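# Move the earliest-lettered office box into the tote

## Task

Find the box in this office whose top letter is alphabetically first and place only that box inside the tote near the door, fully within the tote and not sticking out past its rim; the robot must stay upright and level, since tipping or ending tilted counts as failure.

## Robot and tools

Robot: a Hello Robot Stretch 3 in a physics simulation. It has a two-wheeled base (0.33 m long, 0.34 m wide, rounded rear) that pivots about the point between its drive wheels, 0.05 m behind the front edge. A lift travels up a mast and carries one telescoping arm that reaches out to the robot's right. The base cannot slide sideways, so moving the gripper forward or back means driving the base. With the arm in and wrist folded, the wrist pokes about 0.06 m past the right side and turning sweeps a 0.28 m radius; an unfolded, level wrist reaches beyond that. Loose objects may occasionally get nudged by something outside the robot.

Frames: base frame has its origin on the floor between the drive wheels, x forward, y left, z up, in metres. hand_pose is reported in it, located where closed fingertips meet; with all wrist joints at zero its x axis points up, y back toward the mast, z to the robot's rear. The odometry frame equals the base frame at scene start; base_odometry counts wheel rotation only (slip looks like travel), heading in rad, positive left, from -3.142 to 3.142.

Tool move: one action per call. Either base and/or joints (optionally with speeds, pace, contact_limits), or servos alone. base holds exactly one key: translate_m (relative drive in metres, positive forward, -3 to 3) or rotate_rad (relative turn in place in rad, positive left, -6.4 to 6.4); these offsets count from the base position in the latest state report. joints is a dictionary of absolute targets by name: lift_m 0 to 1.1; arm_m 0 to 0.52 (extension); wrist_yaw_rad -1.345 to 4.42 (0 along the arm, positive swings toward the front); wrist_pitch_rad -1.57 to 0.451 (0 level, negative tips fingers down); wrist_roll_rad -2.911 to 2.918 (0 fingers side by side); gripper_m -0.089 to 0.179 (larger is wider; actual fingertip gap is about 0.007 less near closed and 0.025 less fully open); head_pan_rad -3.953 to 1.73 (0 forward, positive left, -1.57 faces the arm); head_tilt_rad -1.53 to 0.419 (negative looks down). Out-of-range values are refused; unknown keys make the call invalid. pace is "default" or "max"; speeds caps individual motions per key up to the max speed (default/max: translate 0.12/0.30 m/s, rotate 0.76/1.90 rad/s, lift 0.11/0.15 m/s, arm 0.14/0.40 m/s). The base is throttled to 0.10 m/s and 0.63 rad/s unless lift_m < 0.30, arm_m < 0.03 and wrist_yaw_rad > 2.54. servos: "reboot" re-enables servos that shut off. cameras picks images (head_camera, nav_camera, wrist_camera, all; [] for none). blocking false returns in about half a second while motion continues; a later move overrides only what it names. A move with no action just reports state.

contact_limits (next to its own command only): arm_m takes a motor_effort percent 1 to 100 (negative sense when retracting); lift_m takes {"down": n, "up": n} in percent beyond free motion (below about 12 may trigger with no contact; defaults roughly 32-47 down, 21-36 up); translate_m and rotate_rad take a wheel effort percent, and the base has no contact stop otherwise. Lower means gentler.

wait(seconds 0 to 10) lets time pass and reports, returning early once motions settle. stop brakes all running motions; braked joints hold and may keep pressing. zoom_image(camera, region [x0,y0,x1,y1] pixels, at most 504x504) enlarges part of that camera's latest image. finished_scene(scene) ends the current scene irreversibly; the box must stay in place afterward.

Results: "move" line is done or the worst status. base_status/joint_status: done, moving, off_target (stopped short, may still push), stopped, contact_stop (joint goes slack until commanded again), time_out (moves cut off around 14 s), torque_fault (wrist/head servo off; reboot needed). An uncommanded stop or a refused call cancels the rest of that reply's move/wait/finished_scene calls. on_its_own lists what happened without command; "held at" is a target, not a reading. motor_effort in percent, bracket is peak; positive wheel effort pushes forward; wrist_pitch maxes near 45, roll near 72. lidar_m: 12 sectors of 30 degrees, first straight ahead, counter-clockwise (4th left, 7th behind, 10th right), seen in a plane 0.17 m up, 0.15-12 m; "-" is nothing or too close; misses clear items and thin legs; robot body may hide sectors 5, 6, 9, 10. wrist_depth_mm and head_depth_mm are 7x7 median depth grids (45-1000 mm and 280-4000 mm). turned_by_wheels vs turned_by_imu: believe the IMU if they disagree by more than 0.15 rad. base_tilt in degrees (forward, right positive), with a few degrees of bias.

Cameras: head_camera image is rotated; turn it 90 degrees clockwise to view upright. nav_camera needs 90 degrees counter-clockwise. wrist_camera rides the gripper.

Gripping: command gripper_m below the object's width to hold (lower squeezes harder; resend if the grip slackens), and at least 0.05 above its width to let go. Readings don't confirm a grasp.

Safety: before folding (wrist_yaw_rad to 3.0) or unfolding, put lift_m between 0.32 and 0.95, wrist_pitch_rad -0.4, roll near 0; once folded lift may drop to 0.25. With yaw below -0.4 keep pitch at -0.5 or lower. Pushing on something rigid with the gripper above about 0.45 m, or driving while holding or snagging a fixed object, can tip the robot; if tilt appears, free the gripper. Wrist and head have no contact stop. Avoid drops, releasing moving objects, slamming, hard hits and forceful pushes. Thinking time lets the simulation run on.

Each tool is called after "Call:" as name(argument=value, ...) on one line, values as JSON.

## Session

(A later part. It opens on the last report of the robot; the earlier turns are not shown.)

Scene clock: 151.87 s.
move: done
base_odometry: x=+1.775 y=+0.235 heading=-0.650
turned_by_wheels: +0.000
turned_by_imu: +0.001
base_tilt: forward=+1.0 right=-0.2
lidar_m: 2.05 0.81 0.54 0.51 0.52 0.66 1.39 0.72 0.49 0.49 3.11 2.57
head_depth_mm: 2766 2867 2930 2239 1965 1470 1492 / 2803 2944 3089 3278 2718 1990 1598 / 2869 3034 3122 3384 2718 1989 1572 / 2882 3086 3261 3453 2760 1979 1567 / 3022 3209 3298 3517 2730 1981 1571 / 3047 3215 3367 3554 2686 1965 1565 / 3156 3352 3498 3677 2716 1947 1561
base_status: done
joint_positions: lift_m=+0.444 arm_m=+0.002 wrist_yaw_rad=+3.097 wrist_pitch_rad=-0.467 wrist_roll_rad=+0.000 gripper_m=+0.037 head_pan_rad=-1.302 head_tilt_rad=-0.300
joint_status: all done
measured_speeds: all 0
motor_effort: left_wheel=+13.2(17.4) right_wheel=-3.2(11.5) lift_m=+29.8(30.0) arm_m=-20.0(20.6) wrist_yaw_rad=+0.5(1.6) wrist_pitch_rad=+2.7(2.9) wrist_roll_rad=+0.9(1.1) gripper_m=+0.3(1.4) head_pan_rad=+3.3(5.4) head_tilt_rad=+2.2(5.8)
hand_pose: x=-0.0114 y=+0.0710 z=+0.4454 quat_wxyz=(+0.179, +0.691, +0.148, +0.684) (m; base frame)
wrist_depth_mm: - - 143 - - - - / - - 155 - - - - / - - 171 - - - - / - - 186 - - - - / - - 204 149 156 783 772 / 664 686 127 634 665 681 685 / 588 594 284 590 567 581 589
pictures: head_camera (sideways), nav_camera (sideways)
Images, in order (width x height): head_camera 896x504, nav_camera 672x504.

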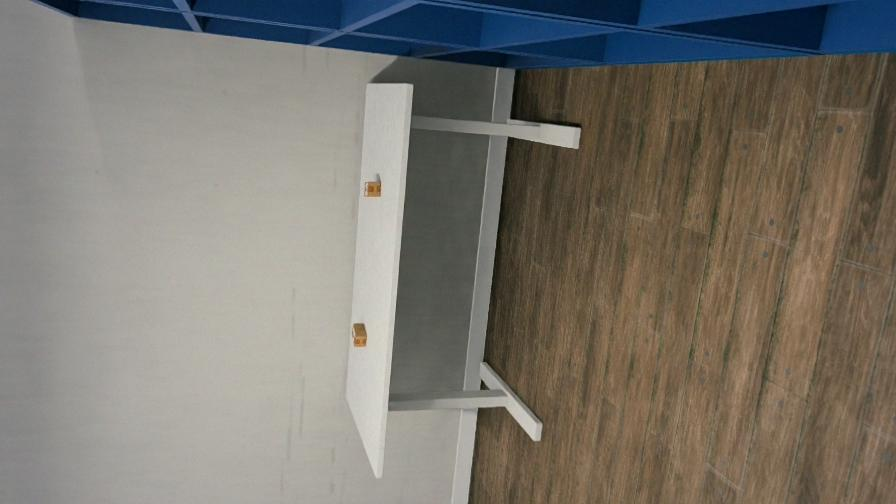

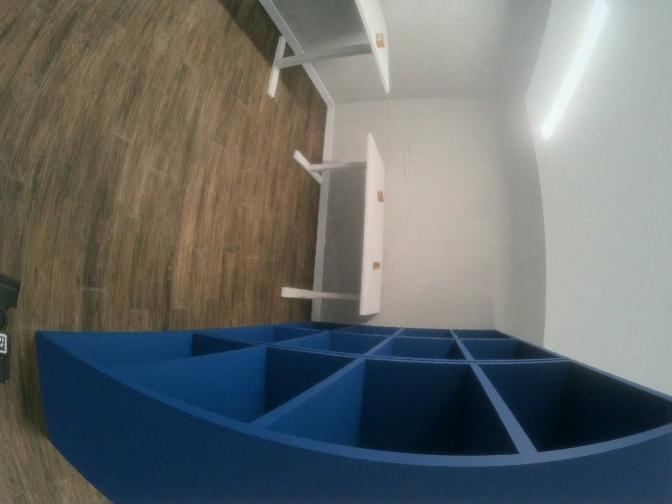

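Call:
zoom_image(camera="head_camera", region=[340, 165, 420, 210])

Call:
zoom_image(camera="head_camera", region=[320, 310, 400, 355])

Call:
move(joints={"head_pan_rad": -0.6, "head_tilt_rad": -0.3}, cameras=["nav_camera", "head_camera"])

Call:
move(joints={"head_pan_rad": 0.1, "head_tilt_rad": -0.3}, cameras=["nav_camera"])

Scaled by 6.300 from the camera's 896x504 image, which has a finer 1280x720 frame.

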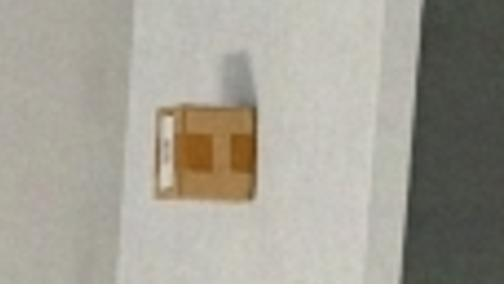

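Scaled by 6.300 from the camera's 896x504 image, which has a finer 1280x720 frame.

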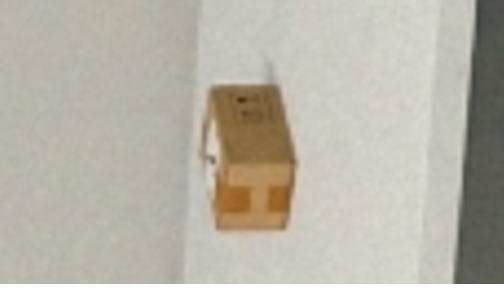

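Scene clock: 158.60 s.
move: done
base_odometry: x=+1.775 y=+0.235 heading=-0.650
turned_by_wheels: +0.000
turned_by_imu: +0.001
base_tilt: forward=+0.9 right=-0.1
lidar_m: 2.04 0.81 0.55 0.51 0.51 0.66 1.40 0.72 0.49 0.49 3.08 2.57
head_depth_mm: 3139 3412 3646 3802 2794 2032 1589 / 2968 3124 3333 3578 2698 2000 1568 / 2726 2937 2946 3194 2733 1979 1569 / 2564 2727 2734 3069 2713 1987 1578 / 2398 2529 2612 2876 2689 1962 1571 / 2258 2386 2446 2675 2671 1961 1563 / 2166 2239 2306 2475 2344 1959 1556
base_status: not commanded
joint_positions: lift_m=+0.444 arm_m=+0.002 wrist_yaw_rad=+3.097 wrist_pitch_rad=-0.467 wrist_roll_rad=+0.000 gripper_m=+0.037 head_pan_rad=-0.583 head_tilt_rad=-0.300
joint_status: all done
measured_speeds: all 0
motor_effort: left_wheel=+13.3(13.5) right_wheel=-3.4(3.9) lift_m=+29.2(29.8) arm_m=-19.7(20.2) wrist_yaw_rad=+0.8(1.2) wrist_pitch_rad=+2.4(2.8) wrist_roll_rad=+0.8(1.0) gripper_m=-0.2(1.1) head_pan_rad=+0.8(4.4) head_tilt_rad=+2.4(5.3)
hand_pose: x=-0.0114 y=+0.0710 z=+0.4454 quat_wxyz=(+0.179, +0.691, +0.148, +0.684) (m; base frame)
wrist_depth_mm: - - 143 - - - - / - - 156 - - - - / - - 171 - - - - / - - 186 - - - - / - - 204 149 156 772 764 / 662 666 128 640 660 679 686 / 585 600 282 586 572 585 589
pictures: head_camera (sideways), nav_camera (sideways)
Images, in order (width x height): head_camera 896x504, nav_camera 672x504.

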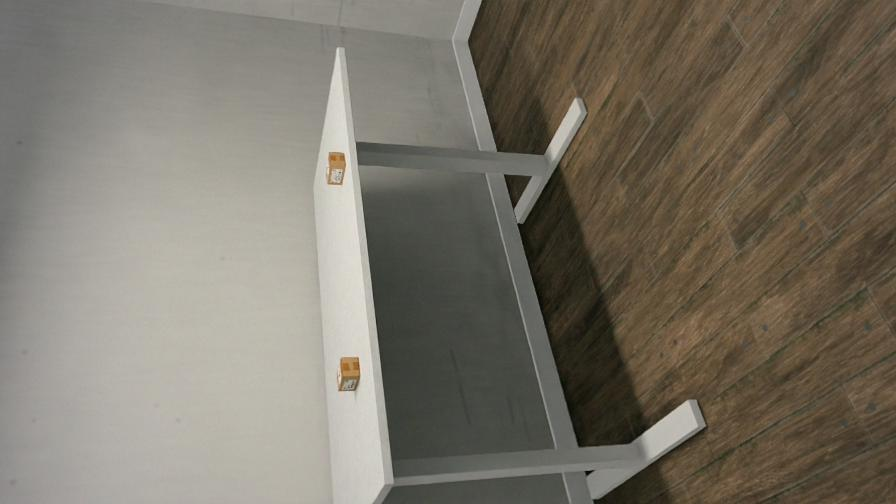

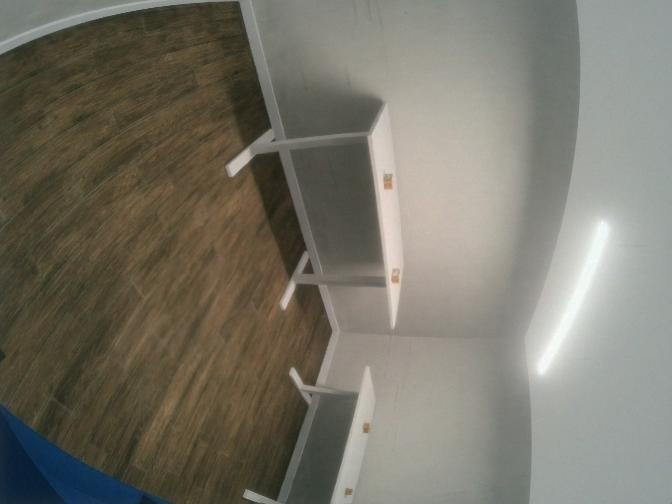

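Scene clock: 159.57 s.
move: done
base_odometry: x=+1.775 y=+0.235 heading=-0.650
turned_by_wheels: +0.000
turned_by_imu: +0.000
base_tilt: forward=+0.7 right=-0.1
lidar_m: 2.04 0.81 0.54 0.51 0.52 0.66 1.39 0.72 0.49 0.49 3.09 2.57
head_depth_mm: 2057 2148 2290 2425 2542 2009 1591 / 2065 2167 2311 2456 2527 2019 1582 / 2085 2209 2321 2458 2577 1981 1564 / 2095 2186 2315 2465 2606 1978 1571 / 2122 2219 2367 2479 2528 1981 1562 / 1669 1693 1737 1825 1870 1834 1568 / 1241 1234 1274 1308 1366 1393 1429
base_status: not commanded
joint_positions: lift_m=+0.444 arm_m=+0.002 wrist_yaw_rad=+3.097 wrist_pitch_rad=-0.467 wrist_roll_rad=+0.000 gripper_m=+0.037 head_pan_rad=+0.124 head_tilt_rad=-0.300
joint_status: all done
measured_speeds: all 0
motor_effort: left_wheel=+13.5(13.5) right_wheel=-3.4(3.9) lift_m=+29.8(30.0) arm_m=-19.8(20.1) wrist_yaw_rad=+1.1(1.2) wrist_pitch_rad=+2.6(2.9) wrist_roll_rad=+0.8(1.1) gripper_m=+0.3(1.2) head_pan_rad=+1.8(4.3) head_tilt_rad=+2.2(5.2)
hand_pose: x=-0.0114 y=+0.0710 z=+0.4454 quat_wxyz=(+0.179, +0.691, +0.148, +0.684) (m; base frame)
wrist_depth_mm: - - 142 - - - - / - - 156 - - - - / - - 170 - - - - / - - 186 - - - - / - - 203 150 155 765 770 / 660 680 127 634 659 676 683 / 583 591 284 596 567 582 589
pictures: nav_camera (sideways)
Images, in order (width x height): nav_camera 672x504.

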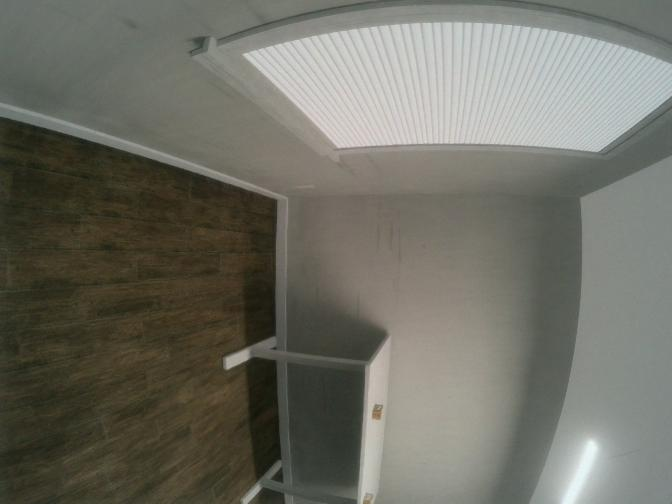

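Call:
move(base={"rotate_rad": -0.754}, cameras=[])

Call:
move(base={"translate_m": 1.5}, joints={"head_pan_rad": 0.55, "head_tilt_rad": -0.35}, cameras=["head_camera", "nav_camera"])

Scene clock: 194.57 s.
move: done
base_odometry: x=+1.775 y=+0.235 heading=-1.403
turned_by_wheels: -0.753
turned_by_imu: -0.749
base_tilt: forward=+1.0 right=-0.1
lidar_m: 2.69 2.05 1.15 0.61 0.51 0.51 0.57 0.92 2.35 0.54 0.49 2.80
head_depth_mm: 3334 3454 3648 3731 2767 2010 1585 / 3170 3454 3628 3850 2743 2010 1582 / 2888 3106 3216 3475 2674 2002 1580 / 2722 2877 2854 3151 2750 1983 1576 / 2527 2624 2716 2968 2676 1972 1576 / 2366 2490 2496 2724 2629 1991 1567 / 2233 2295 2337 2560 2547 1968 1551
base_status: done
joint_positions: lift_m=+0.444 arm_m=+0.002 wrist_yaw_rad=+3.097 wrist_pitch_rad=-0.467 wrist_roll_rad=+0.000 gripper_m=+0.037 head_pan_rad=+0.100 head_tilt_rad=-0.300
joint_status: not commanded
measured_speeds: all 0
motor_effort: left_wheel=+11.2(16.5) right_wheel=-10.7(13.1) lift_m=+29.4(29.8) arm_m=-20.4(20.5) wrist_yaw_rad=+0.9(1.2) wrist_pitch_rad=+2.3(2.8) wrist_roll_rad=+0.8(1.1) gripper_m=-0.2(1.7) head_pan_rad=-2.5(4.4) head_tilt_rad=+1.9(3.4)
hand_pose: x=-0.0114 y=+0.0710 z=+0.4454 quat_wxyz=(+0.179, +0.691, +0.148, +0.684) (m; base frame)
wrist_depth_mm: - - 143 - - - - / - - 155 - - - - / - - 171 - - - - / - - 186 926 - - - / - - 203 798 807 801 811 / - - 128 639 657 675 679 / 499 583 283 587 570 590 585
pictures: none
No camera images: "cameras" was empty.

Scene clock: 209.57 s.
move: time_out
base_odometry: x=+2.008 y=-1.138 heading=-1.402
turned_by_wheels: +0.001
turned_by_imu: +0.001
base_tilt: forward=+1.2 right=+0.0
lidar_m: 1.32 1.49 1.09 1.66 1.55 1.54 1.73 1.22 1.13 1.64 1.94 1.81
head_depth_mm: 1395 1487 1569 917 1867 1877 1526 / 1373 1460 1554 1016 1805 1887 1522 / 1332 1416 1506 1018 1756 1827 1503 / 1308 1385 1465 1008 1701 1787 1510 / 1280 1356 1433 1002 1652 1759 1486 / 1245 1327 1402 996 777 1724 1497 / 1223 1298 1366 991 776 1678 1488
base_status: translate_m time_out (by the wheels' count: +1.3932 of +1.5000)
joint_positions: lift_m=+0.444 arm_m=+0.002 wrist_yaw_rad=+3.097 wrist_pitch_rad=-0.467 wrist_roll_rad=+0.000 gripper_m=+0.037 head_pan_rad=+0.550 head_tilt_rad=-0.350
joint_status: all done
measured_speeds: all 0
motor_effort: left_wheel=+5.7(18.4) right_wheel=-0.5(6.1) lift_m=+29.4(29.9) arm_m=-18.7(20.7) wrist_yaw_rad=+0.7(1.4) wrist_pitch_rad=+2.5(3.0) wrist_roll_rad=+0.8(1.1) gripper_m=+0.3(1.6) head_pan_rad=-3.8(5.4) head_tilt_rad=-1.2(6.0)
hand_pose: x=-0.0114 y=+0.0710 z=+0.4454 quat_wxyz=(+0.179, +0.691, +0.148, +0.684) (m; base frame)
wrist_depth_mm: - - 146 - - - - / - - 158 - - - - / - - 172 - - - - / - - 190 - - - - / 790 815 205 808 804 800 792 / 677 679 128 631 663 686 684 / 584 599 283 599 568 581 586
pictures: head_camera (sideways), nav_camera (sideways)
Images, in order (width x height): head_camera 896x504, nav_camera 672x504.

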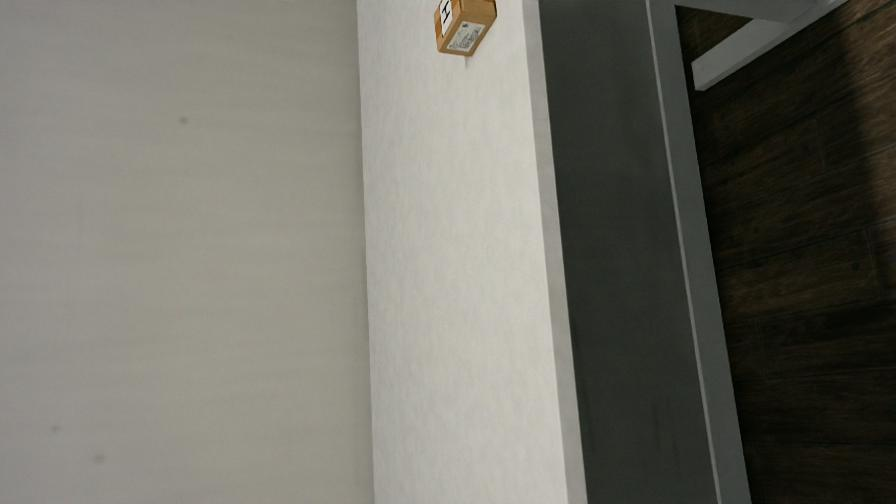

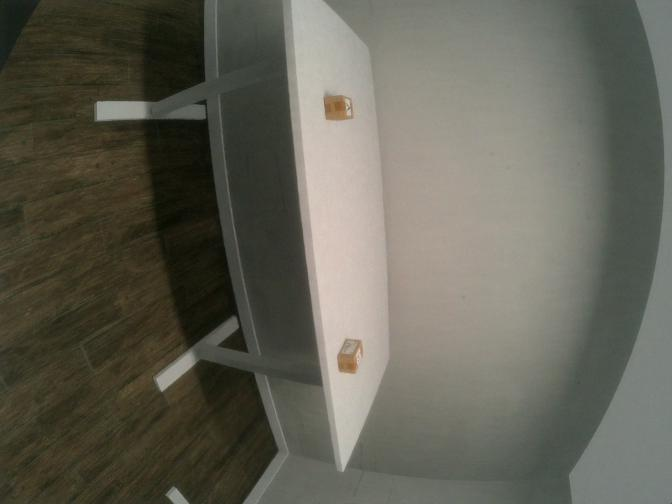

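Call:
move(joints={"head_pan_rad": 0.15, "head_tilt_rad": -0.4}, cameras=["head_camera"])

Call:
move(joints={"head_pan_rad": 1.05, "head_tilt_rad": -0.4}, cameras=["head_camera"])

Scene clock: 214.40 s.
move: done
base_odometry: x=+2.008 y=-1.138 heading=-1.402
turned_by_wheels: +0.000
turned_by_imu: +0.001
base_tilt: forward=+1.0 right=-0.1
lidar_m: 1.31 1.49 1.09 1.66 1.55 1.55 1.73 1.22 1.12 1.64 1.94 1.81
head_depth_mm: 2011 2165 2424 2624 2313 1794 1445 / 1852 1977 2134 2394 2290 1781 1433 / 1699 1831 1904 2116 2242 1773 1440 / 1606 1690 1533 1006 1560 1675 1433 / 1488 1585 1517 920 1993 1768 1430 / 1399 1485 1507 875 1816 1759 1424 / 1322 1403 1432 869 1685 1729 1426
base_status: not commanded
joint_positions: lift_m=+0.444 arm_m=+0.002 wrist_yaw_rad=+3.097 wrist_pitch_rad=-0.467 wrist_roll_rad=+0.000 gripper_m=+0.037 head_pan_rad=+0.140 head_tilt_rad=-0.400
joint_status: all done
measured_speeds: all 0
motor_effort: left_wheel=+5.6(5.9) right_wheel=-0.6(0.7) lift_m=+28.9(29.6) arm_m=-18.6(18.8) wrist_yaw_rad=+1.3(1.3) wrist_pitch_rad=+2.6(2.8) wrist_roll_rad=+0.8(1.0) gripper_m=-1.0(1.2) head_pan_rad=-2.0(4.4) head_tilt_rad=-1.6(3.6)
hand_pose: x=-0.0114 y=+0.0710 z=+0.4454 quat_wxyz=(+0.179, +0.691, +0.148, +0.684) (m; base frame)
wrist_depth_mm: - - 147 - - - - / - - 158 - - - - / - - 172 - - - - / - - 190 - - - - / 815 803 205 797 791 800 808 / 685 675 127 629 664 674 676 / 588 600 285 585 570 590 581
pictures: head_camera (sideways)
Images, in order (width x height): head_camera 896x504.

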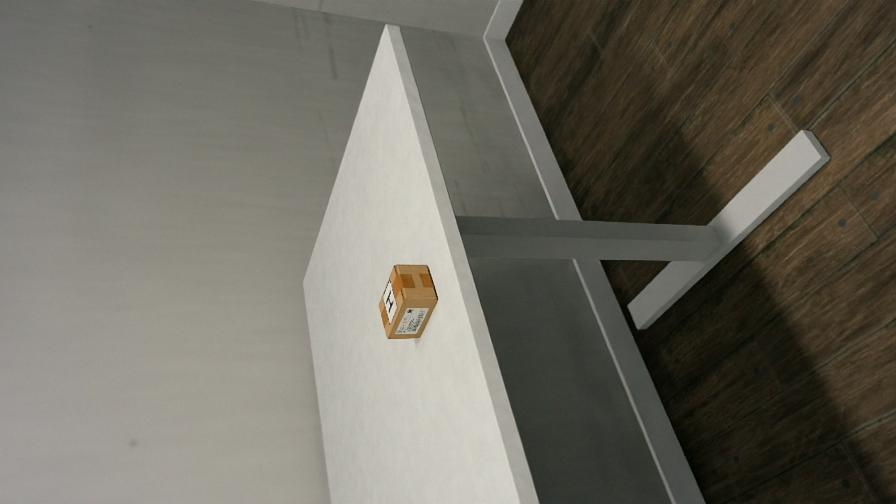

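Scene clock: 215.43 s.
move: done
base_odometry: x=+2.008 y=-1.138 heading=-1.402
turned_by_wheels: +0.000
turned_by_imu: +0.000
base_tilt: forward=+1.1 right=+0.0
lidar_m: 1.31 1.49 1.09 1.66 1.55 1.54 1.73 1.21 1.12 1.64 1.93 1.81
head_depth_mm: 1217 1289 1350 889 1595 1695 1461 / 1241 1332 1397 895 1662 1724 1434 / 1284 1357 1424 858 1701 1764 1452 / 1309 1402 1456 864 1737 1727 1444 / 1349 1431 1506 882 1293 1422 1389 / 1389 1488 1597 928 1914 1767 1426 / 1423 1526 1648 930 1977 1749 1424
base_status: not commanded
joint_positions: lift_m=+0.444 arm_m=+0.002 wrist_yaw_rad=+3.097 wrist_pitch_rad=-0.467 wrist_roll_rad=+0.000 gripper_m=+0.037 head_pan_rad=+1.061 head_tilt_rad=-0.400
joint_status: all done
measured_speeds: all 0
motor_effort: left_wheel=+5.7(6.0) right_wheel=-0.3(0.7) lift_m=+29.3(29.6) arm_m=-18.2(18.7) wrist_yaw_rad=+0.9(1.3) wrist_pitch_rad=+2.3(2.7) wrist_roll_rad=+0.6(1.0) gripper_m=+0.4(1.2) head_pan_rad=+1.3(4.3) head_tilt_rad=-2.0(3.4)
hand_pose: x=-0.0114 y=+0.0710 z=+0.4454 quat_wxyz=(+0.179, +0.691, +0.148, +0.684) (m; base frame)
wrist_depth_mm: - - 146 - - - - / - - 158 - - - - / - - 172 - - - - / - - 189 - - - - / 792 801 206 782 803 807 793 / 671 682 128 641 660 679 676 / 585 603 284 584 570 592 585
pictures: head_camera (sideways)
Images, in order (width x height): head_camera 896x504.

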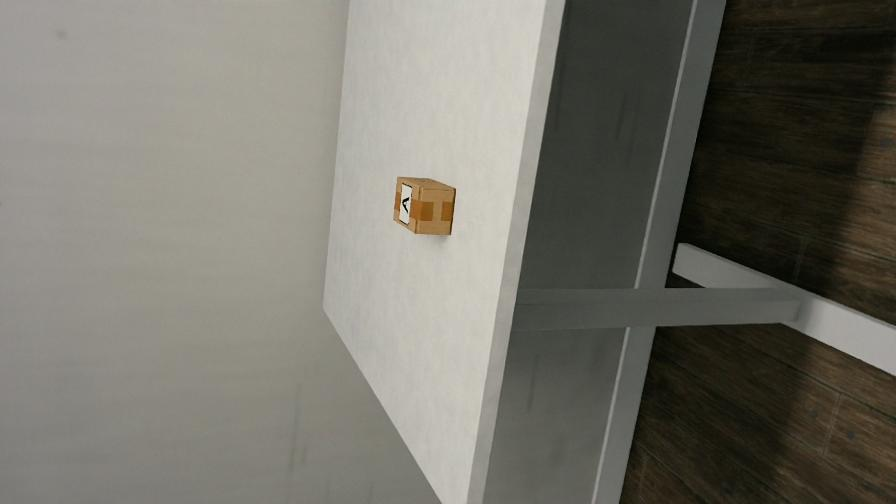

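Call:
zoom_image(camera="head_camera", region=[375, 165, 475, 245])

Scaled by 5.040 from the camera's 896x504 image, which has a finer 1280x720 frame.

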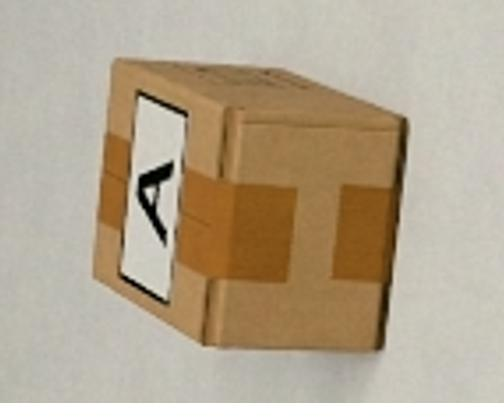

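Call:
zoom_image(camera="head_camera", region=[392, 178, 422, 232])

Scaled by 9.333 from the camera's 896x504 image, which has a finer 1280x720 frame.

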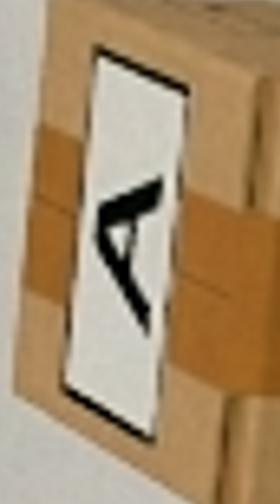

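Call:
move(base={"rotate_rad": 2.44}, joints={"head_pan_rad": -1.57, "head_tilt_rad": -0.4}, cameras=["head_camera"])

Scene clock: 289.53 s.
move: done
base_odometry: x=+2.008 y=-1.138 heading=+1.037
turned_by_wheels: +2.439
turned_by_imu: +2.433
base_tilt: forward=+1.0 right=-0.2
lidar_m: 1.54 1.60 1.22 1.15 1.13 1.65 1.81 2.11 1.32 1.48 1.09 1.60
head_depth_mm: 1260 1327 1401 899 1673 1740 1466 / 1259 1344 1408 894 1689 1756 1456 / 1260 1347 1392 891 1678 1763 1452 / 1274 1349 1412 886 1708 1753 1442 / 1268 1373 1422 854 1737 1757 1430 / 1289 1375 1441 863 1706 1602 1389 / 1286 1374 1445 873 1706 1698 1435
base_status: done
joint_positions: lift_m=+0.444 arm_m=+0.002 wrist_yaw_rad=+3.097 wrist_pitch_rad=-0.467 wrist_roll_rad=+0.000 gripper_m=+0.037 head_pan_rad=-1.572 head_tilt_rad=-0.400
joint_status: all done
measured_speeds: all 0
motor_effort: left_wheel=-10.4(14.7) right_wheel=+11.7(15.0) lift_m=+29.2(29.5) arm_m=-20.4(21.0) wrist_yaw_rad=+0.8(1.3) wrist_pitch_rad=+2.5(3.0) wrist_roll_rad=+0.8(1.1) gripper_m=-0.7(1.3) head_pan_rad=+3.4(5.4) head_tilt_rad=+0.0(3.8)
hand_pose: x=-0.0114 y=+0.0710 z=+0.4454 quat_wxyz=(+0.179, +0.691, +0.148, +0.684) (m; base frame)
wrist_depth_mm: - - 146 - - - - / - - 158 - - - - / - - 173 - - - - / - - 189 - - - - / 796 799 205 796 797 798 798 / 681 675 128 631 658 677 677 / 583 602 283 583 565 585 582
pictures: head_camera (sideways)
Images, in order (width x height): head_camera 896x504.

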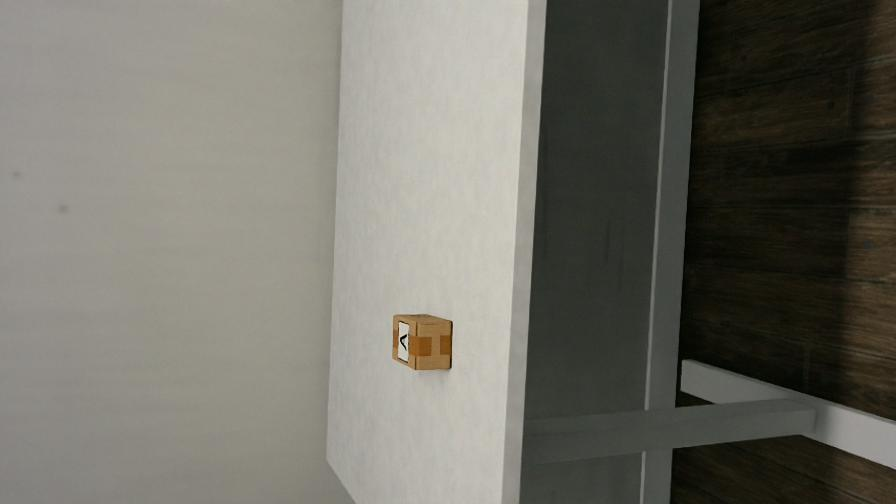

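Call:
move(joints={"wrist_yaw_rad": 1.57, "wrist_pitch_rad": -0.4, "lift_m": 0.7}, cameras=["wrist_camera"])

Scene clock: 304.10 s.
move: done
base_odometry: x=+2.008 y=-1.138 heading=+1.037
turned_by_wheels: +0.000
turned_by_imu: +0.001
base_tilt: forward=+1.1 right=-0.1
lidar_m: 1.54 1.60 1.22 1.15 1.13 1.64 1.81 2.11 1.32 1.48 1.09 1.60
head_depth_mm: 1252 1326 1393 900 1693 1755 1450 / 1260 1341 1405 897 1691 1777 1446 / 1265 1342 1411 893 1704 1761 1443 / 1268 1358 1411 887 1711 1759 1433 / 1279 1370 1418 854 1711 1772 1428 / 1289 1370 1421 874 1714 1611 1394 / 1286 1388 1432 873 1704 1713 1440
base_status: not commanded
joint_positions: lift_m=+0.700 arm_m=+0.002 wrist_yaw_rad=+1.573 wrist_pitch_rad=-0.419 wrist_roll_rad=+0.000 gripper_m=+0.037 head_pan_rad=-1.570 head_tilt_rad=-0.400
joint_status: all done
measured_speeds: all 0
motor_effort: left_wheel=-10.2(10.4) right_wheel=+11.9(12.4) lift_m=+30.3(32.5) arm_m=-19.0(20.1) wrist_yaw_rad=-2.5(5.2) wrist_pitch_rad=+3.5(6.7) wrist_roll_rad=+1.0(1.1) gripper_m=+0.1(1.4) head_pan_rad=+3.5(4.1) head_tilt_rad=+1.0(1.4)
hand_pose: x=+0.2029 y=-0.1463 z=+0.7124 quat_wxyz=(+0.593, +0.593, -0.384, +0.386) (m; base frame)
wrist_depth_mm: - - - - - - - / - - - - - - - / - - - - - - - / - - - - - - - / - - - - - - - / - - 127 931 - - - / 854 890 855 871 859 873 865
pictures: wrist_camera
Images, in order (width x height): wrist_camera 644x364.

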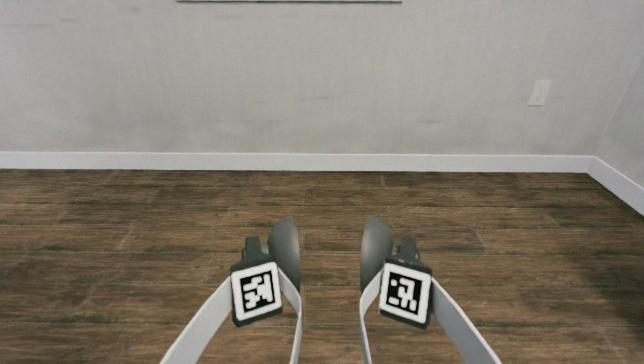

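Call:
move(joints={"wrist_yaw_rad": 0.0, "lift_m": 1.05, "wrist_pitch_rad": -0.3, "gripper_m": 0.12}, cameras=["head_camera", "wrist_camera"])

Scene clock: 320.20 s.
move: done
base_odometry: x=+2.008 y=-1.138 heading=+1.037
turned_by_wheels: +0.000
turned_by_imu: +0.001
base_tilt: forward=+1.1 right=-0.1
lidar_m: 1.54 1.60 1.22 1.15 1.12 1.64 1.81 2.11 1.32 1.48 1.09 1.60
head_depth_mm: 1243 1324 1398 1028 - - - / 1258 1336 1409 1091 - - - / 1264 1348 1402 1083 - - - / 1271 1359 1416 946 1707 1699 1443 / 1282 1349 1417 850 1708 1739 1417 / 1284 1376 1432 874 1722 1617 1405 / 1297 1377 1436 871 1696 1687 1433
base_status: not commanded
joint_positions: lift_m=+1.050 arm_m=+0.002 wrist_yaw_rad=+0.003 wrist_pitch_rad=-0.320 wrist_roll_rad=+0.000 gripper_m=+0.120 head_pan_rad=-1.570 head_tilt_rad=-0.400
joint_status: all done
measured_speeds: all 0
motor_effort: left_wheel=-10.1(10.4) right_wheel=+11.2(12.2) lift_m=+29.2(33.4) arm_m=-17.6(18.9) wrist_yaw_rad=-2.1(5.8) wrist_pitch_rad=+3.7(8.1) wrist_roll_rad=+0.8(1.1) gripper_m=+0.4(86.5) head_pan_rad=+3.1(4.5) head_tilt_rad=+1.7(2.6)
hand_pose: x=-0.0207 y=-0.3824 z=+1.0852 quat_wxyz=(+0.699, +0.114, -0.697, -0.112) (m; base frame)
wrist_depth_mm: - - - - - - - / - - - - - - - / - - 631 - - - - / - - - - - - - / - - - - - - - / - 123 - - - 125 - / - - - - - - -
pictures: head_camera (sideways), wrist_camera
Images, in order (width x height): head_camera 896x504, wrist_camera 644x364.

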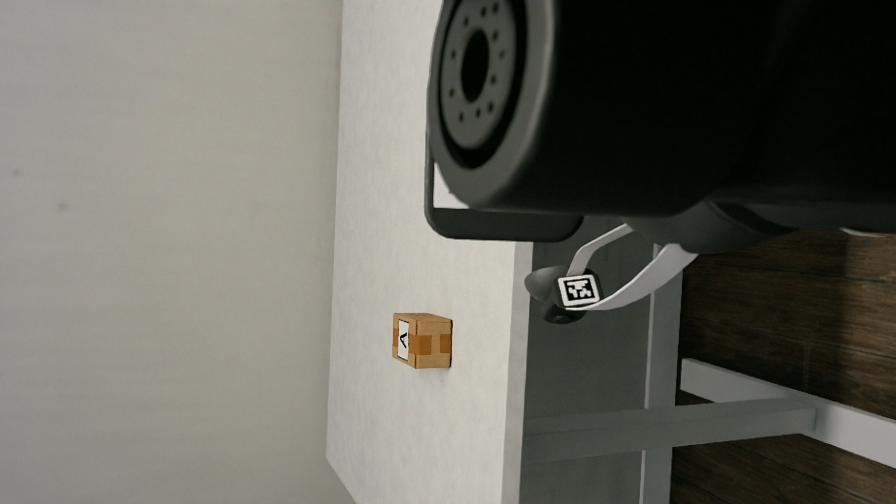

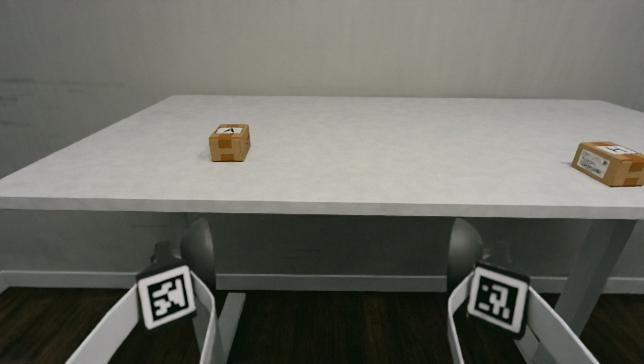

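Call:
move(base={"translate_m": 0.145}, joints={"gripper_m": 0.14}, cameras=["wrist_camera"])

Scene clock: 337.53 s.
move: done
base_odometry: x=+2.081 y=-1.013 heading=+1.037
turned_by_wheels: +0.000
turned_by_imu: +0.001
base_tilt: forward=+0.9 right=-0.2
lidar_m: 1.40 1.45 1.16 1.54 1.36 1.75 1.95 2.11 1.41 1.05 1.54 1.45
head_depth_mm: 1240 1327 1394 1027 - - - / 1254 1335 1411 1090 - - - / 1265 1352 1405 1088 - - - / 1257 1349 1414 866 1713 1695 1432 / 1284 1371 1412 882 736 1602 1404 / 1274 1385 1433 872 1730 1688 1421 / 1290 1382 1480 867 1748 1741 1420
base_status: done
joint_positions: lift_m=+1.050 arm_m=+0.002 wrist_yaw_rad=+0.003 wrist_pitch_rad=-0.320 wrist_roll_rad=+0.000 gripper_m=+0.140 head_pan_rad=-1.570 head_tilt_rad=-0.400
joint_status: all done
measured_speeds: all 0
motor_effort: left_wheel=-0.4(5.5) right_wheel=+12.1(17.7) lift_m=+22.1(22.2) arm_m=-16.3(17.2) wrist_yaw_rad=-2.0(2.5) wrist_pitch_rad=+3.6(4.0) wrist_roll_rad=+0.8(1.1) gripper_m=+1.1(76.1) head_pan_rad=+2.2(4.1) head_tilt_rad=+2.3(3.1)
hand_pose: x=-0.0208 y=-0.3824 z=+1.0852 quat_wxyz=(+0.699, +0.114, -0.697, -0.112) (m; base frame)
wrist_depth_mm: - - - - - - - / - - - - - - - / - - - - - - - / - - - - - - - / - - - - - - - / - 124 - - - 120 - / - - - - - 126 -
pictures: wrist_camera
Images, in order (width x height): wrist_camera 644x364.

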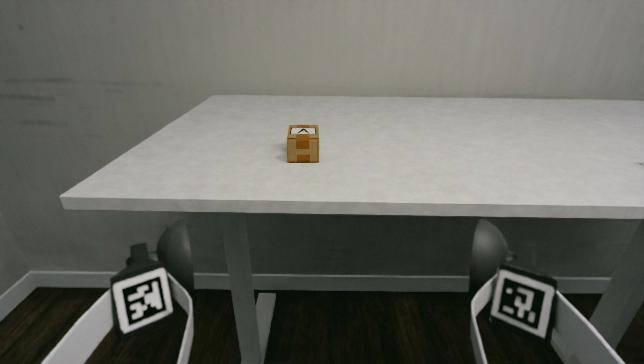

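Call:
move(base={"translate_m": 0.043}, cameras=[])

Call:
move(joints={"arm_m": 0.2}, cameras=["wrist_camera", "head_camera"])

Scene clock: 346.10 s.
move: done
base_odometry: x=+2.103 y=-0.976 heading=+1.037
turned_by_wheels: +0.000
turned_by_imu: +0.000
base_tilt: forward=+0.8 right=-0.3
lidar_m: 1.36 1.41 1.15 1.38 1.50 1.78 1.99 1.44 1.44 1.04 1.54 1.41
head_depth_mm: 1248 1324 1399 1022 - - - / 1256 1338 1409 1090 - - - / 1263 1349 1394 1085 - - - / 1275 1361 1401 938 1690 1713 1443 / 1273 1362 1415 881 742 1605 1388 / 1270 1369 1450 877 1740 1758 1426 / 1287 1374 1493 865 1740 1740 1426
base_status: done
joint_positions: lift_m=+1.050 arm_m=+0.002 wrist_yaw_rad=+0.003 wrist_pitch_rad=-0.320 wrist_roll_rad=+0.000 gripper_m=+0.140 head_pan_rad=-1.570 head_tilt_rad=-0.400
joint_status: not commanded
measured_speeds: all 0
motor_effort: left_wheel=+6.0(9.5) right_wheel=+3.0(13.4) lift_m=+24.8(24.8) arm_m=-15.7(16.3) wrist_yaw_rad=-2.1(2.4) wrist_pitch_rad=+3.6(4.0) wrist_roll_rad=+0.9(1.2) gripper_m=+0.2(0.9) head_pan_rad=+2.6(4.0) head_tilt_rad=+2.8(3.5)
hand_pose: x=-0.0208 y=-0.3824 z=+1.0852 quat_wxyz=(+0.699, +0.114, -0.697, -0.112) (m; base frame)
wrist_depth_mm: - - - - - - - / - - - - - - - / - - - - - - - / - - - - - - - / - - - - - - - / - 124 - - - 120 - / - - - - - 126 -
pictures: none
No camera images: "cameras" was empty.

Scene clock: 348.80 s.
move: done
base_odometry: x=+2.103 y=-0.976 heading=+1.037
turned_by_wheels: +0.000
turned_by_imu: +0.000
base_tilt: forward=+1.0 right=+0.0
lidar_m: 1.36 1.40 1.14 1.38 1.49 1.79 1.99 1.44 1.44 1.04 1.54 1.41
head_depth_mm: 1244 1312 - - 1661 1755 1453 / 1254 1314 - 292 1686 1765 1444 / 1251 1339 297 295 1697 1790 1445 / 1266 1364 1400 787 1705 1755 1442 / 1269 1352 1416 877 1227 1617 1394 / 1276 1361 1445 872 1719 1763 1439 / 1289 1378 1481 871 1764 1747 1438
base_status: not commanded
joint_positions: lift_m=+1.050 arm_m=+0.200 wrist_yaw_rad=+0.003 wrist_pitch_rad=-0.320 wrist_roll_rad=+0.000 gripper_m=+0.140 head_pan_rad=-1.570 head_tilt_rad=-0.400
joint_status: all done
measured_speeds: all 0
motor_effort: left_wheel=+6.0(6.2) right_wheel=+2.1(2.9) lift_m=+26.5(26.5) arm_m=+20.9(23.2) wrist_yaw_rad=-2.0(2.4) wrist_pitch_rad=+3.5(3.9) wrist_roll_rad=+0.8(1.1) gripper_m=+0.4(1.2) head_pan_rad=+3.0(4.2) head_tilt_rad=+2.8(4.1)
hand_pose: x=-0.0208 y=-0.5806 z=+1.0852 quat_wxyz=(+0.699, +0.114, -0.697, -0.112) (m; base frame)
wrist_depth_mm: - - - - - - - / - - - - - - - / - - - - - - - / - - - 431 - - - / 406 372 394 394 394 146 402 / 341 124 333 334 332 120 336 / - - - - - 126 -
pictures: head_camera (sideways), wrist_camera
Images, in order (width x height): head_camera 896x504, wrist_camera 644x364.

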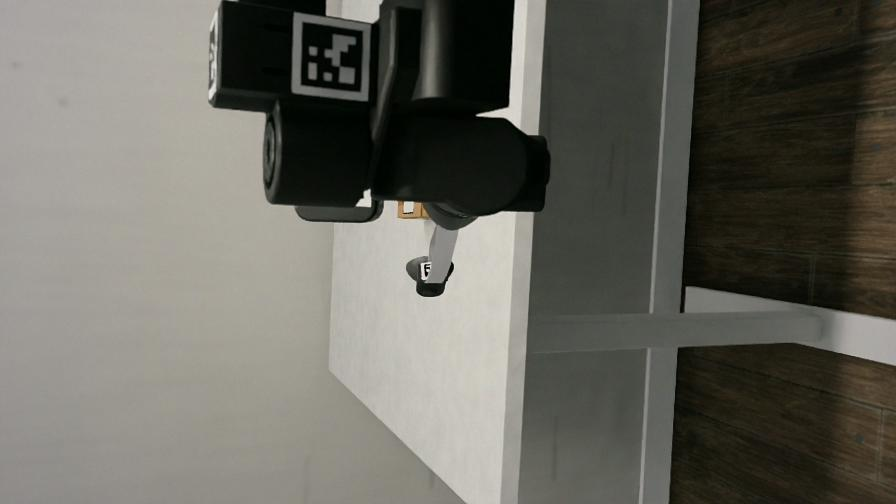

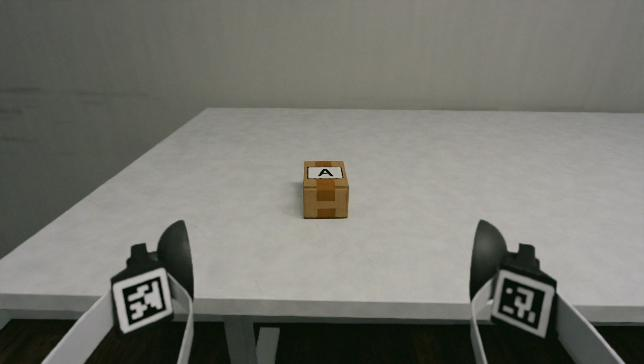

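Call:
move(joints={"lift_m": 1.0}, contact_limits={"lift_m": {"down": 14}}, speeds={"lift_m": 0.05}, cameras=[])

Call:
move(joints={"arm_m": 0.36}, cameras=["wrist_camera"])

Scene clock: 371.10 s.
move: done
base_odometry: x=+2.103 y=-0.976 heading=+1.037
turned_by_wheels: +0.000
turned_by_imu: +0.001
base_tilt: forward=+0.9 right=-0.1
lidar_m: 1.36 1.41 1.15 1.37 1.49 1.79 1.99 1.44 1.44 1.04 1.54 1.41
head_depth_mm: 1243 1320 1393 305 284 1749 1452 / 1254 1331 1406 292 312 1782 1446 / 1255 1344 1400 302 314 1767 1434 / 1268 1352 1413 833 1704 1747 1442 / 1278 1361 1418 876 1223 1612 1389 / 1284 1370 1455 875 1738 1751 1432 / 1283 1376 1491 872 1757 1749 1431
base_status: not commanded
joint_positions: lift_m=+1.000 arm_m=+0.200 wrist_yaw_rad=+0.003 wrist_pitch_rad=-0.320 wrist_roll_rad=+0.000 gripper_m=+0.140 head_pan_rad=-1.570 head_tilt_rad=-0.400
joint_status: all done
measured_speeds: all 0
motor_effort: left_wheel=+5.8(6.2) right_wheel=+2.2(3.0) lift_m=+20.8(25.3) arm_m=+16.1(18.0) wrist_yaw_rad=-2.1(2.4) wrist_pitch_rad=+3.5(3.9) wrist_roll_rad=+1.1(1.1) gripper_m=-0.4(1.5) head_pan_rad=+3.5(3.9) head_tilt_rad=+3.9(4.4)
contact_limits: lift_m down 14 (down: maximum 72; up: maximum 65)
hand_pose: x=-0.0208 y=-0.5806 z=+1.0352 quat_wxyz=(+0.699, +0.114, -0.697, -0.112) (m; base frame)
wrist_depth_mm: - - - - - - - / - - - - - - - / - - - 434 - - - / - 404 384 407 402 413 412 / 325 325 328 329 332 330 333 / - 124 305 - - 120 - / - - - - - 126 -
pictures: none
No camera images: "cameras" was empty.

Scene clock: 373.53 s.
move: done
base_odometry: x=+2.103 y=-0.976 heading=+1.037
turned_by_wheels: +0.000
turned_by_imu: +0.000
base_tilt: forward=+0.9 right=-0.1
lidar_m: 1.36 1.40 1.14 1.38 1.49 1.79 1.99 1.45 1.44 1.04 1.53 1.41
head_depth_mm: 1251 1336 434 801 1661 1762 1436 / 1249 1342 436 433 1682 1763 1447 / 1255 1346 546 461 1695 1766 1446 / 1272 1341 1402 834 1726 1752 1432 / 1270 1378 1423 880 1225 1623 1400 / 1273 1375 1438 876 1746 1754 1427 / 1299 1380 1478 864 1756 1746 1432
base_status: not commanded
joint_positions: lift_m=+1.000 arm_m=+0.360 wrist_yaw_rad=+0.003 wrist_pitch_rad=-0.320 wrist_roll_rad=+0.000 gripper_m=+0.140 head_pan_rad=-1.570 head_tilt_rad=-0.400
joint_status: all done
measured_speeds: all 0
motor_effort: left_wheel=+5.9(6.2) right_wheel=+2.3(3.0) lift_m=+23.3(23.3) arm_m=+21.0(24.9) wrist_yaw_rad=-2.3(2.5) wrist_pitch_rad=+3.5(3.9) wrist_roll_rad=+0.8(1.1) gripper_m=-0.3(1.3) head_pan_rad=+2.8(4.0) head_tilt_rad=+3.7(4.5)
contact_limits: lift_m down 14 (down: maximum 72; up: maximum 65)
hand_pose: x=-0.0208 y=-0.7406 z=+1.0352 quat_wxyz=(+0.699, +0.114, -0.697, -0.112) (m; base frame)
wrist_depth_mm: - - - - - - - / - - - - - - - / - - - - - - - / 402 402 382 300 409 408 412 / 325 326 329 271 331 331 331 / 272 124 263 265 265 123 266 / - 208 214 223 222 210 224
pictures: wrist_camera
Images, in order (width x height): wrist_camera 644x364.

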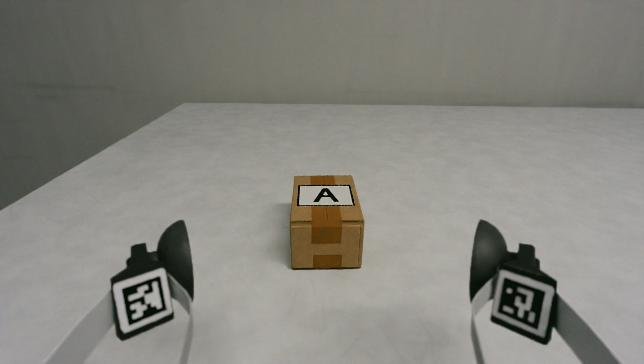

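Call:
move(joints={"lift_m": 0.966}, contact_limits={"lift_m": {"down": 14}}, speeds={"lift_m": 0.04}, cameras=["wrist_camera"])

Scene clock: 391.77 s.
move: done
base_odometry: x=+2.103 y=-0.976 heading=+1.037
turned_by_wheels: +0.000
turned_by_imu: +0.001
base_tilt: forward=+1.0 right=-0.2
lidar_m: 1.36 1.41 1.15 1.38 1.49 1.79 1.99 1.44 1.44 1.04 1.53 1.41
head_depth_mm: 1239 1328 1399 374 1659 1755 1450 / 1250 1339 486 445 1680 1783 1442 / 1268 1351 1399 474 1701 1770 1436 / 1270 1345 1411 884 1708 1758 1430 / 1281 1373 1417 879 1230 1606 1385 / 1284 1377 1448 873 1746 1738 1435 / 1295 1365 1488 868 1745 1751 1430
base_status: not commanded
joint_positions: lift_m=+0.966 arm_m=+0.360 wrist_yaw_rad=+0.003 wrist_pitch_rad=-0.320 wrist_roll_rad=+0.000 gripper_m=+0.140 head_pan_rad=-1.570 head_tilt_rad=-0.400
joint_status: all done
measured_speeds: all 0
motor_effort: left_wheel=+5.8(6.1) right_wheel=+2.3(2.8) lift_m=+20.9(25.6) arm_m=+21.2(21.5) wrist_yaw_rad=-2.0(2.4) wrist_pitch_rad=+3.3(3.9) wrist_roll_rad=+0.8(1.1) gripper_m=+0.3(1.0) head_pan_rad=+2.1(3.3) head_tilt_rad=+2.8(3.9)
contact_limits: lift_m down 14 (down: maximum 72; up: maximum 65)
hand_pose: x=-0.0208 y=-0.7406 z=+1.0012 quat_wxyz=(+0.699, +0.114, -0.697, -0.112) (m; base frame)
wrist_depth_mm: - - - - - - - / - - - - - - - / - - - - - - - / 351 354 360 252 358 363 360 / 268 270 269 259 272 272 276 / 218 124 219 221 220 123 222 / - 172 183 183 185 172 178
pictures: wrist_camera
Images, in order (width x height): wrist_camera 644x364.

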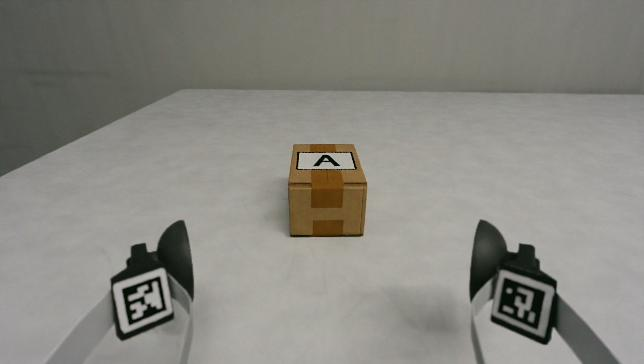

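Call:
move(joints={"arm_m": 0.455}, contact_limits={"arm_m": 38}, cameras=["wrist_camera"])

Scene clock: 399.27 s.
move: done
base_odometry: x=+2.103 y=-0.976 heading=+1.037
turned_by_wheels: +0.000
turned_by_imu: +0.001
base_tilt: forward=+0.9 right=+0.0
lidar_m: 1.36 1.41 1.14 1.37 1.49 1.79 1.99 1.44 1.44 1.04 1.54 1.41
head_depth_mm: 1247 1330 1378 334 1671 1743 1444 / 1254 1340 570 754 1672 1766 1439 / 1258 1349 1404 564 1682 1747 1446 / 1267 1361 1409 833 1718 1754 1424 / 1266 1356 1418 878 1226 1610 1403 / 1283 1374 1449 878 1737 1729 1423 / 1295 1385 1489 871 1754 1761 1442
base_status: not commanded
joint_positions: lift_m=+0.966 arm_m=+0.455 wrist_yaw_rad=+0.003 wrist_pitch_rad=-0.320 wrist_roll_rad=+0.000 gripper_m=+0.140 head_pan_rad=-1.570 head_tilt_rad=-0.400
joint_status: all done
measured_speeds: all 0
motor_effort: left_wheel=+6.1(6.2) right_wheel=+2.0(3.1) lift_m=+21.4(21.5) arm_m=+21.0(23.2) wrist_yaw_rad=-1.7(2.3) wrist_pitch_rad=+3.2(3.9) wrist_roll_rad=+0.9(1.0) gripper_m=+0.0(1.1) head_pan_rad=+2.6(3.7) head_tilt_rad=+2.1(3.4)
contact_limits: arm_m 38 (drawing in: default 38, maximum 55; extending or still: default 47, maximum 70); lift_m down 14 (down: maximum 72; up: maximum 65)
hand_pose: x=-0.0208 y=-0.8356 z=+1.0012 quat_wxyz=(+0.699, +0.114, -0.697, -0.112) (m; base frame)
wrist_depth_mm: - - - - - - - / - - - - - - - / - - - - - - - / 353 354 351 356 357 357 359 / 268 269 269 186 272 271 274 / 214 124 210 164 211 123 221 / - 170 182 177 184 172 178
pictures: wrist_camera
Images, in order (width x height): wrist_camera 644x364.

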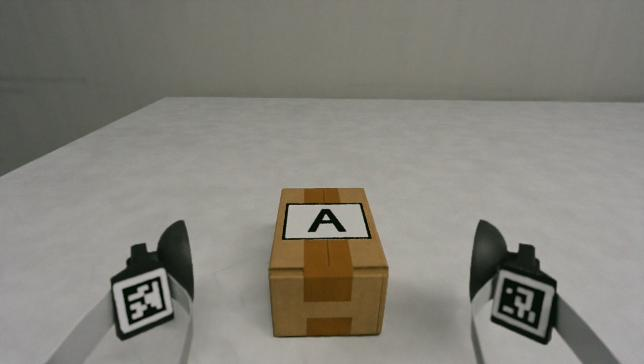

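Call:
move(joints={"arm_m": 0.475}, contact_limits={"arm_m": 38}, cameras=[])

Call:
move(joints={"gripper_m": 0.03}, cameras=["wrist_camera", "head_camera"])

Scene clock: 405.17 s.
move: done
base_odometry: x=+2.103 y=-0.976 heading=+1.037
turned_by_wheels: +0.000
turned_by_imu: +0.001
base_tilt: forward=+0.9 right=-0.2
lidar_m: 1.35 1.41 1.14 1.38 1.50 1.79 2.00 1.45 1.44 1.04 1.54 1.41
head_depth_mm: 1242 1329 1387 337 1665 1757 1463 / 1255 1337 580 794 1679 1763 1454 / 1265 1338 581 652 1692 1759 1451 / 1264 1361 1411 833 1708 1762 1436 / 1276 1363 1400 880 1230 1613 1392 / 1282 1384 1452 876 1740 1744 1431 / 1290 1381 1500 871 1755 1763 1422
base_status: not commanded
joint_positions: lift_m=+0.966 arm_m=+0.475 wrist_yaw_rad=+0.003 wrist_pitch_rad=-0.320 wrist_roll_rad=+0.000 gripper_m=+0.140 head_pan_rad=-1.570 head_tilt_rad=-0.400
joint_status: all done
measured_speeds: all 0
motor_effort: left_wheel=+5.9(6.2) right_wheel=+2.4(2.8) lift_m=+22.7(23.0) arm_m=+20.4(22.2) wrist_yaw_rad=-1.9(2.2) wrist_pitch_rad=+3.5(3.8) wrist_roll_rad=+1.0(1.0) gripper_m=-0.5(1.3) head_pan_rad=+2.3(3.6) head_tilt_rad=+1.3(2.9)
contact_limits: arm_m 38 (drawing in: default 38, maximum 55; extending or still: default 47, maximum 70); lift_m down 14 (down: maximum 72; up: maximum 65)
hand_pose: x=-0.0208 y=-0.8556 z=+1.0012 quat_wxyz=(+0.699, +0.114, -0.697, -0.112) (m; base frame)
wrist_depth_mm: - - - - - - - / - - - - - - - / - - - - - - - / 352 349 354 355 355 361 363 / 267 267 269 185 275 273 273 / 217 124 210 157 211 123 220 / - 171 177 153 178 172 178
pictures: none
No camera images: "cameras" was empty.

Scene clock: 406.80 s.
move: done
base_odometry: x=+2.103 y=-0.976 heading=+1.037
turned_by_wheels: +0.000
turned_by_imu: +0.000
base_tilt: forward=+0.9 right=-0.1
lidar_m: 1.36 1.41 1.15 1.38 1.49 1.79 1.99 1.44 1.44 1.05 1.53 1.41
head_depth_mm: 1255 1325 1388 337 1678 1741 1445 / 1256 1339 582 796 1679 1779 1451 / 1258 1341 581 653 1688 1778 1447 / 1269 1358 1420 881 1714 1759 1426 / 1282 1372 1420 879 1231 1611 1390 / 1285 1376 1439 873 1731 1744 1440 / 1286 1379 1489 871 1746 1750 1426
base_status: not commanded
joint_positions: lift_m=+0.966 arm_m=+0.475 wrist_yaw_rad=+0.003 wrist_pitch_rad=-0.322 wrist_roll_rad=+0.000 gripper_m=+0.031 head_pan_rad=-1.570 head_tilt_rad=-0.400
joint_status: all done
measured_speeds: all 0
motor_effort: left_wheel=+5.9(6.2) right_wheel=+2.5(2.8) lift_m=+23.3(23.5) arm_m=+15.6(20.3) wrist_yaw_rad=-1.6(2.4) wrist_pitch_rad=+4.0(4.0) wrist_roll_rad=+0.7(1.0) gripper_m=-11.2(89.6) head_pan_rad=+2.3(3.7) head_tilt_rad=+2.4(3.1)
contact_limits: arm_m 38 (drawing in: default 38, maximum 55; extending or still: default 47, maximum 70); lift_m down 14 (down: maximum 72; up: maximum 65)
hand_pose: x=-0.0208 y=-0.8554 z=+1.0008 quat_wxyz=(+0.698, +0.115, -0.697, -0.113) (m; base frame)
wrist_depth_mm: - - - - - - - / - - - - - - - / - - - - - - - / 347 351 353 353 357 360 358 / 265 268 269 184 246 272 271 / 216 215 129 156 129 219 219 / 180 181 171 151 176 177 184
pictures: head_camera (sideways), wrist_camera
Images, in order (width x height): head_camera 896x504, wrist_camera 644x364.

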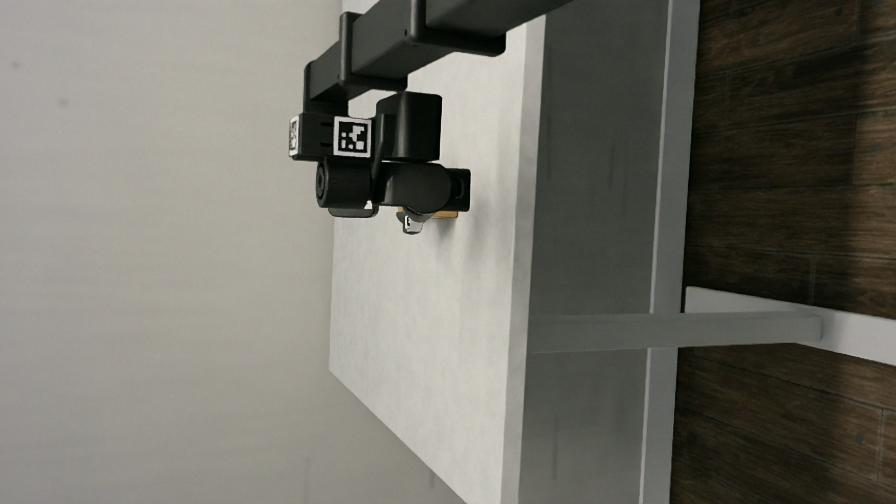

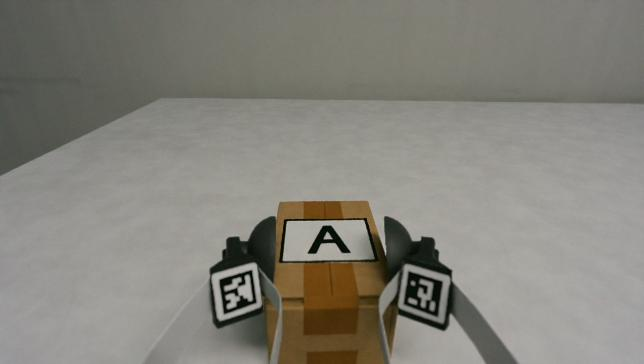

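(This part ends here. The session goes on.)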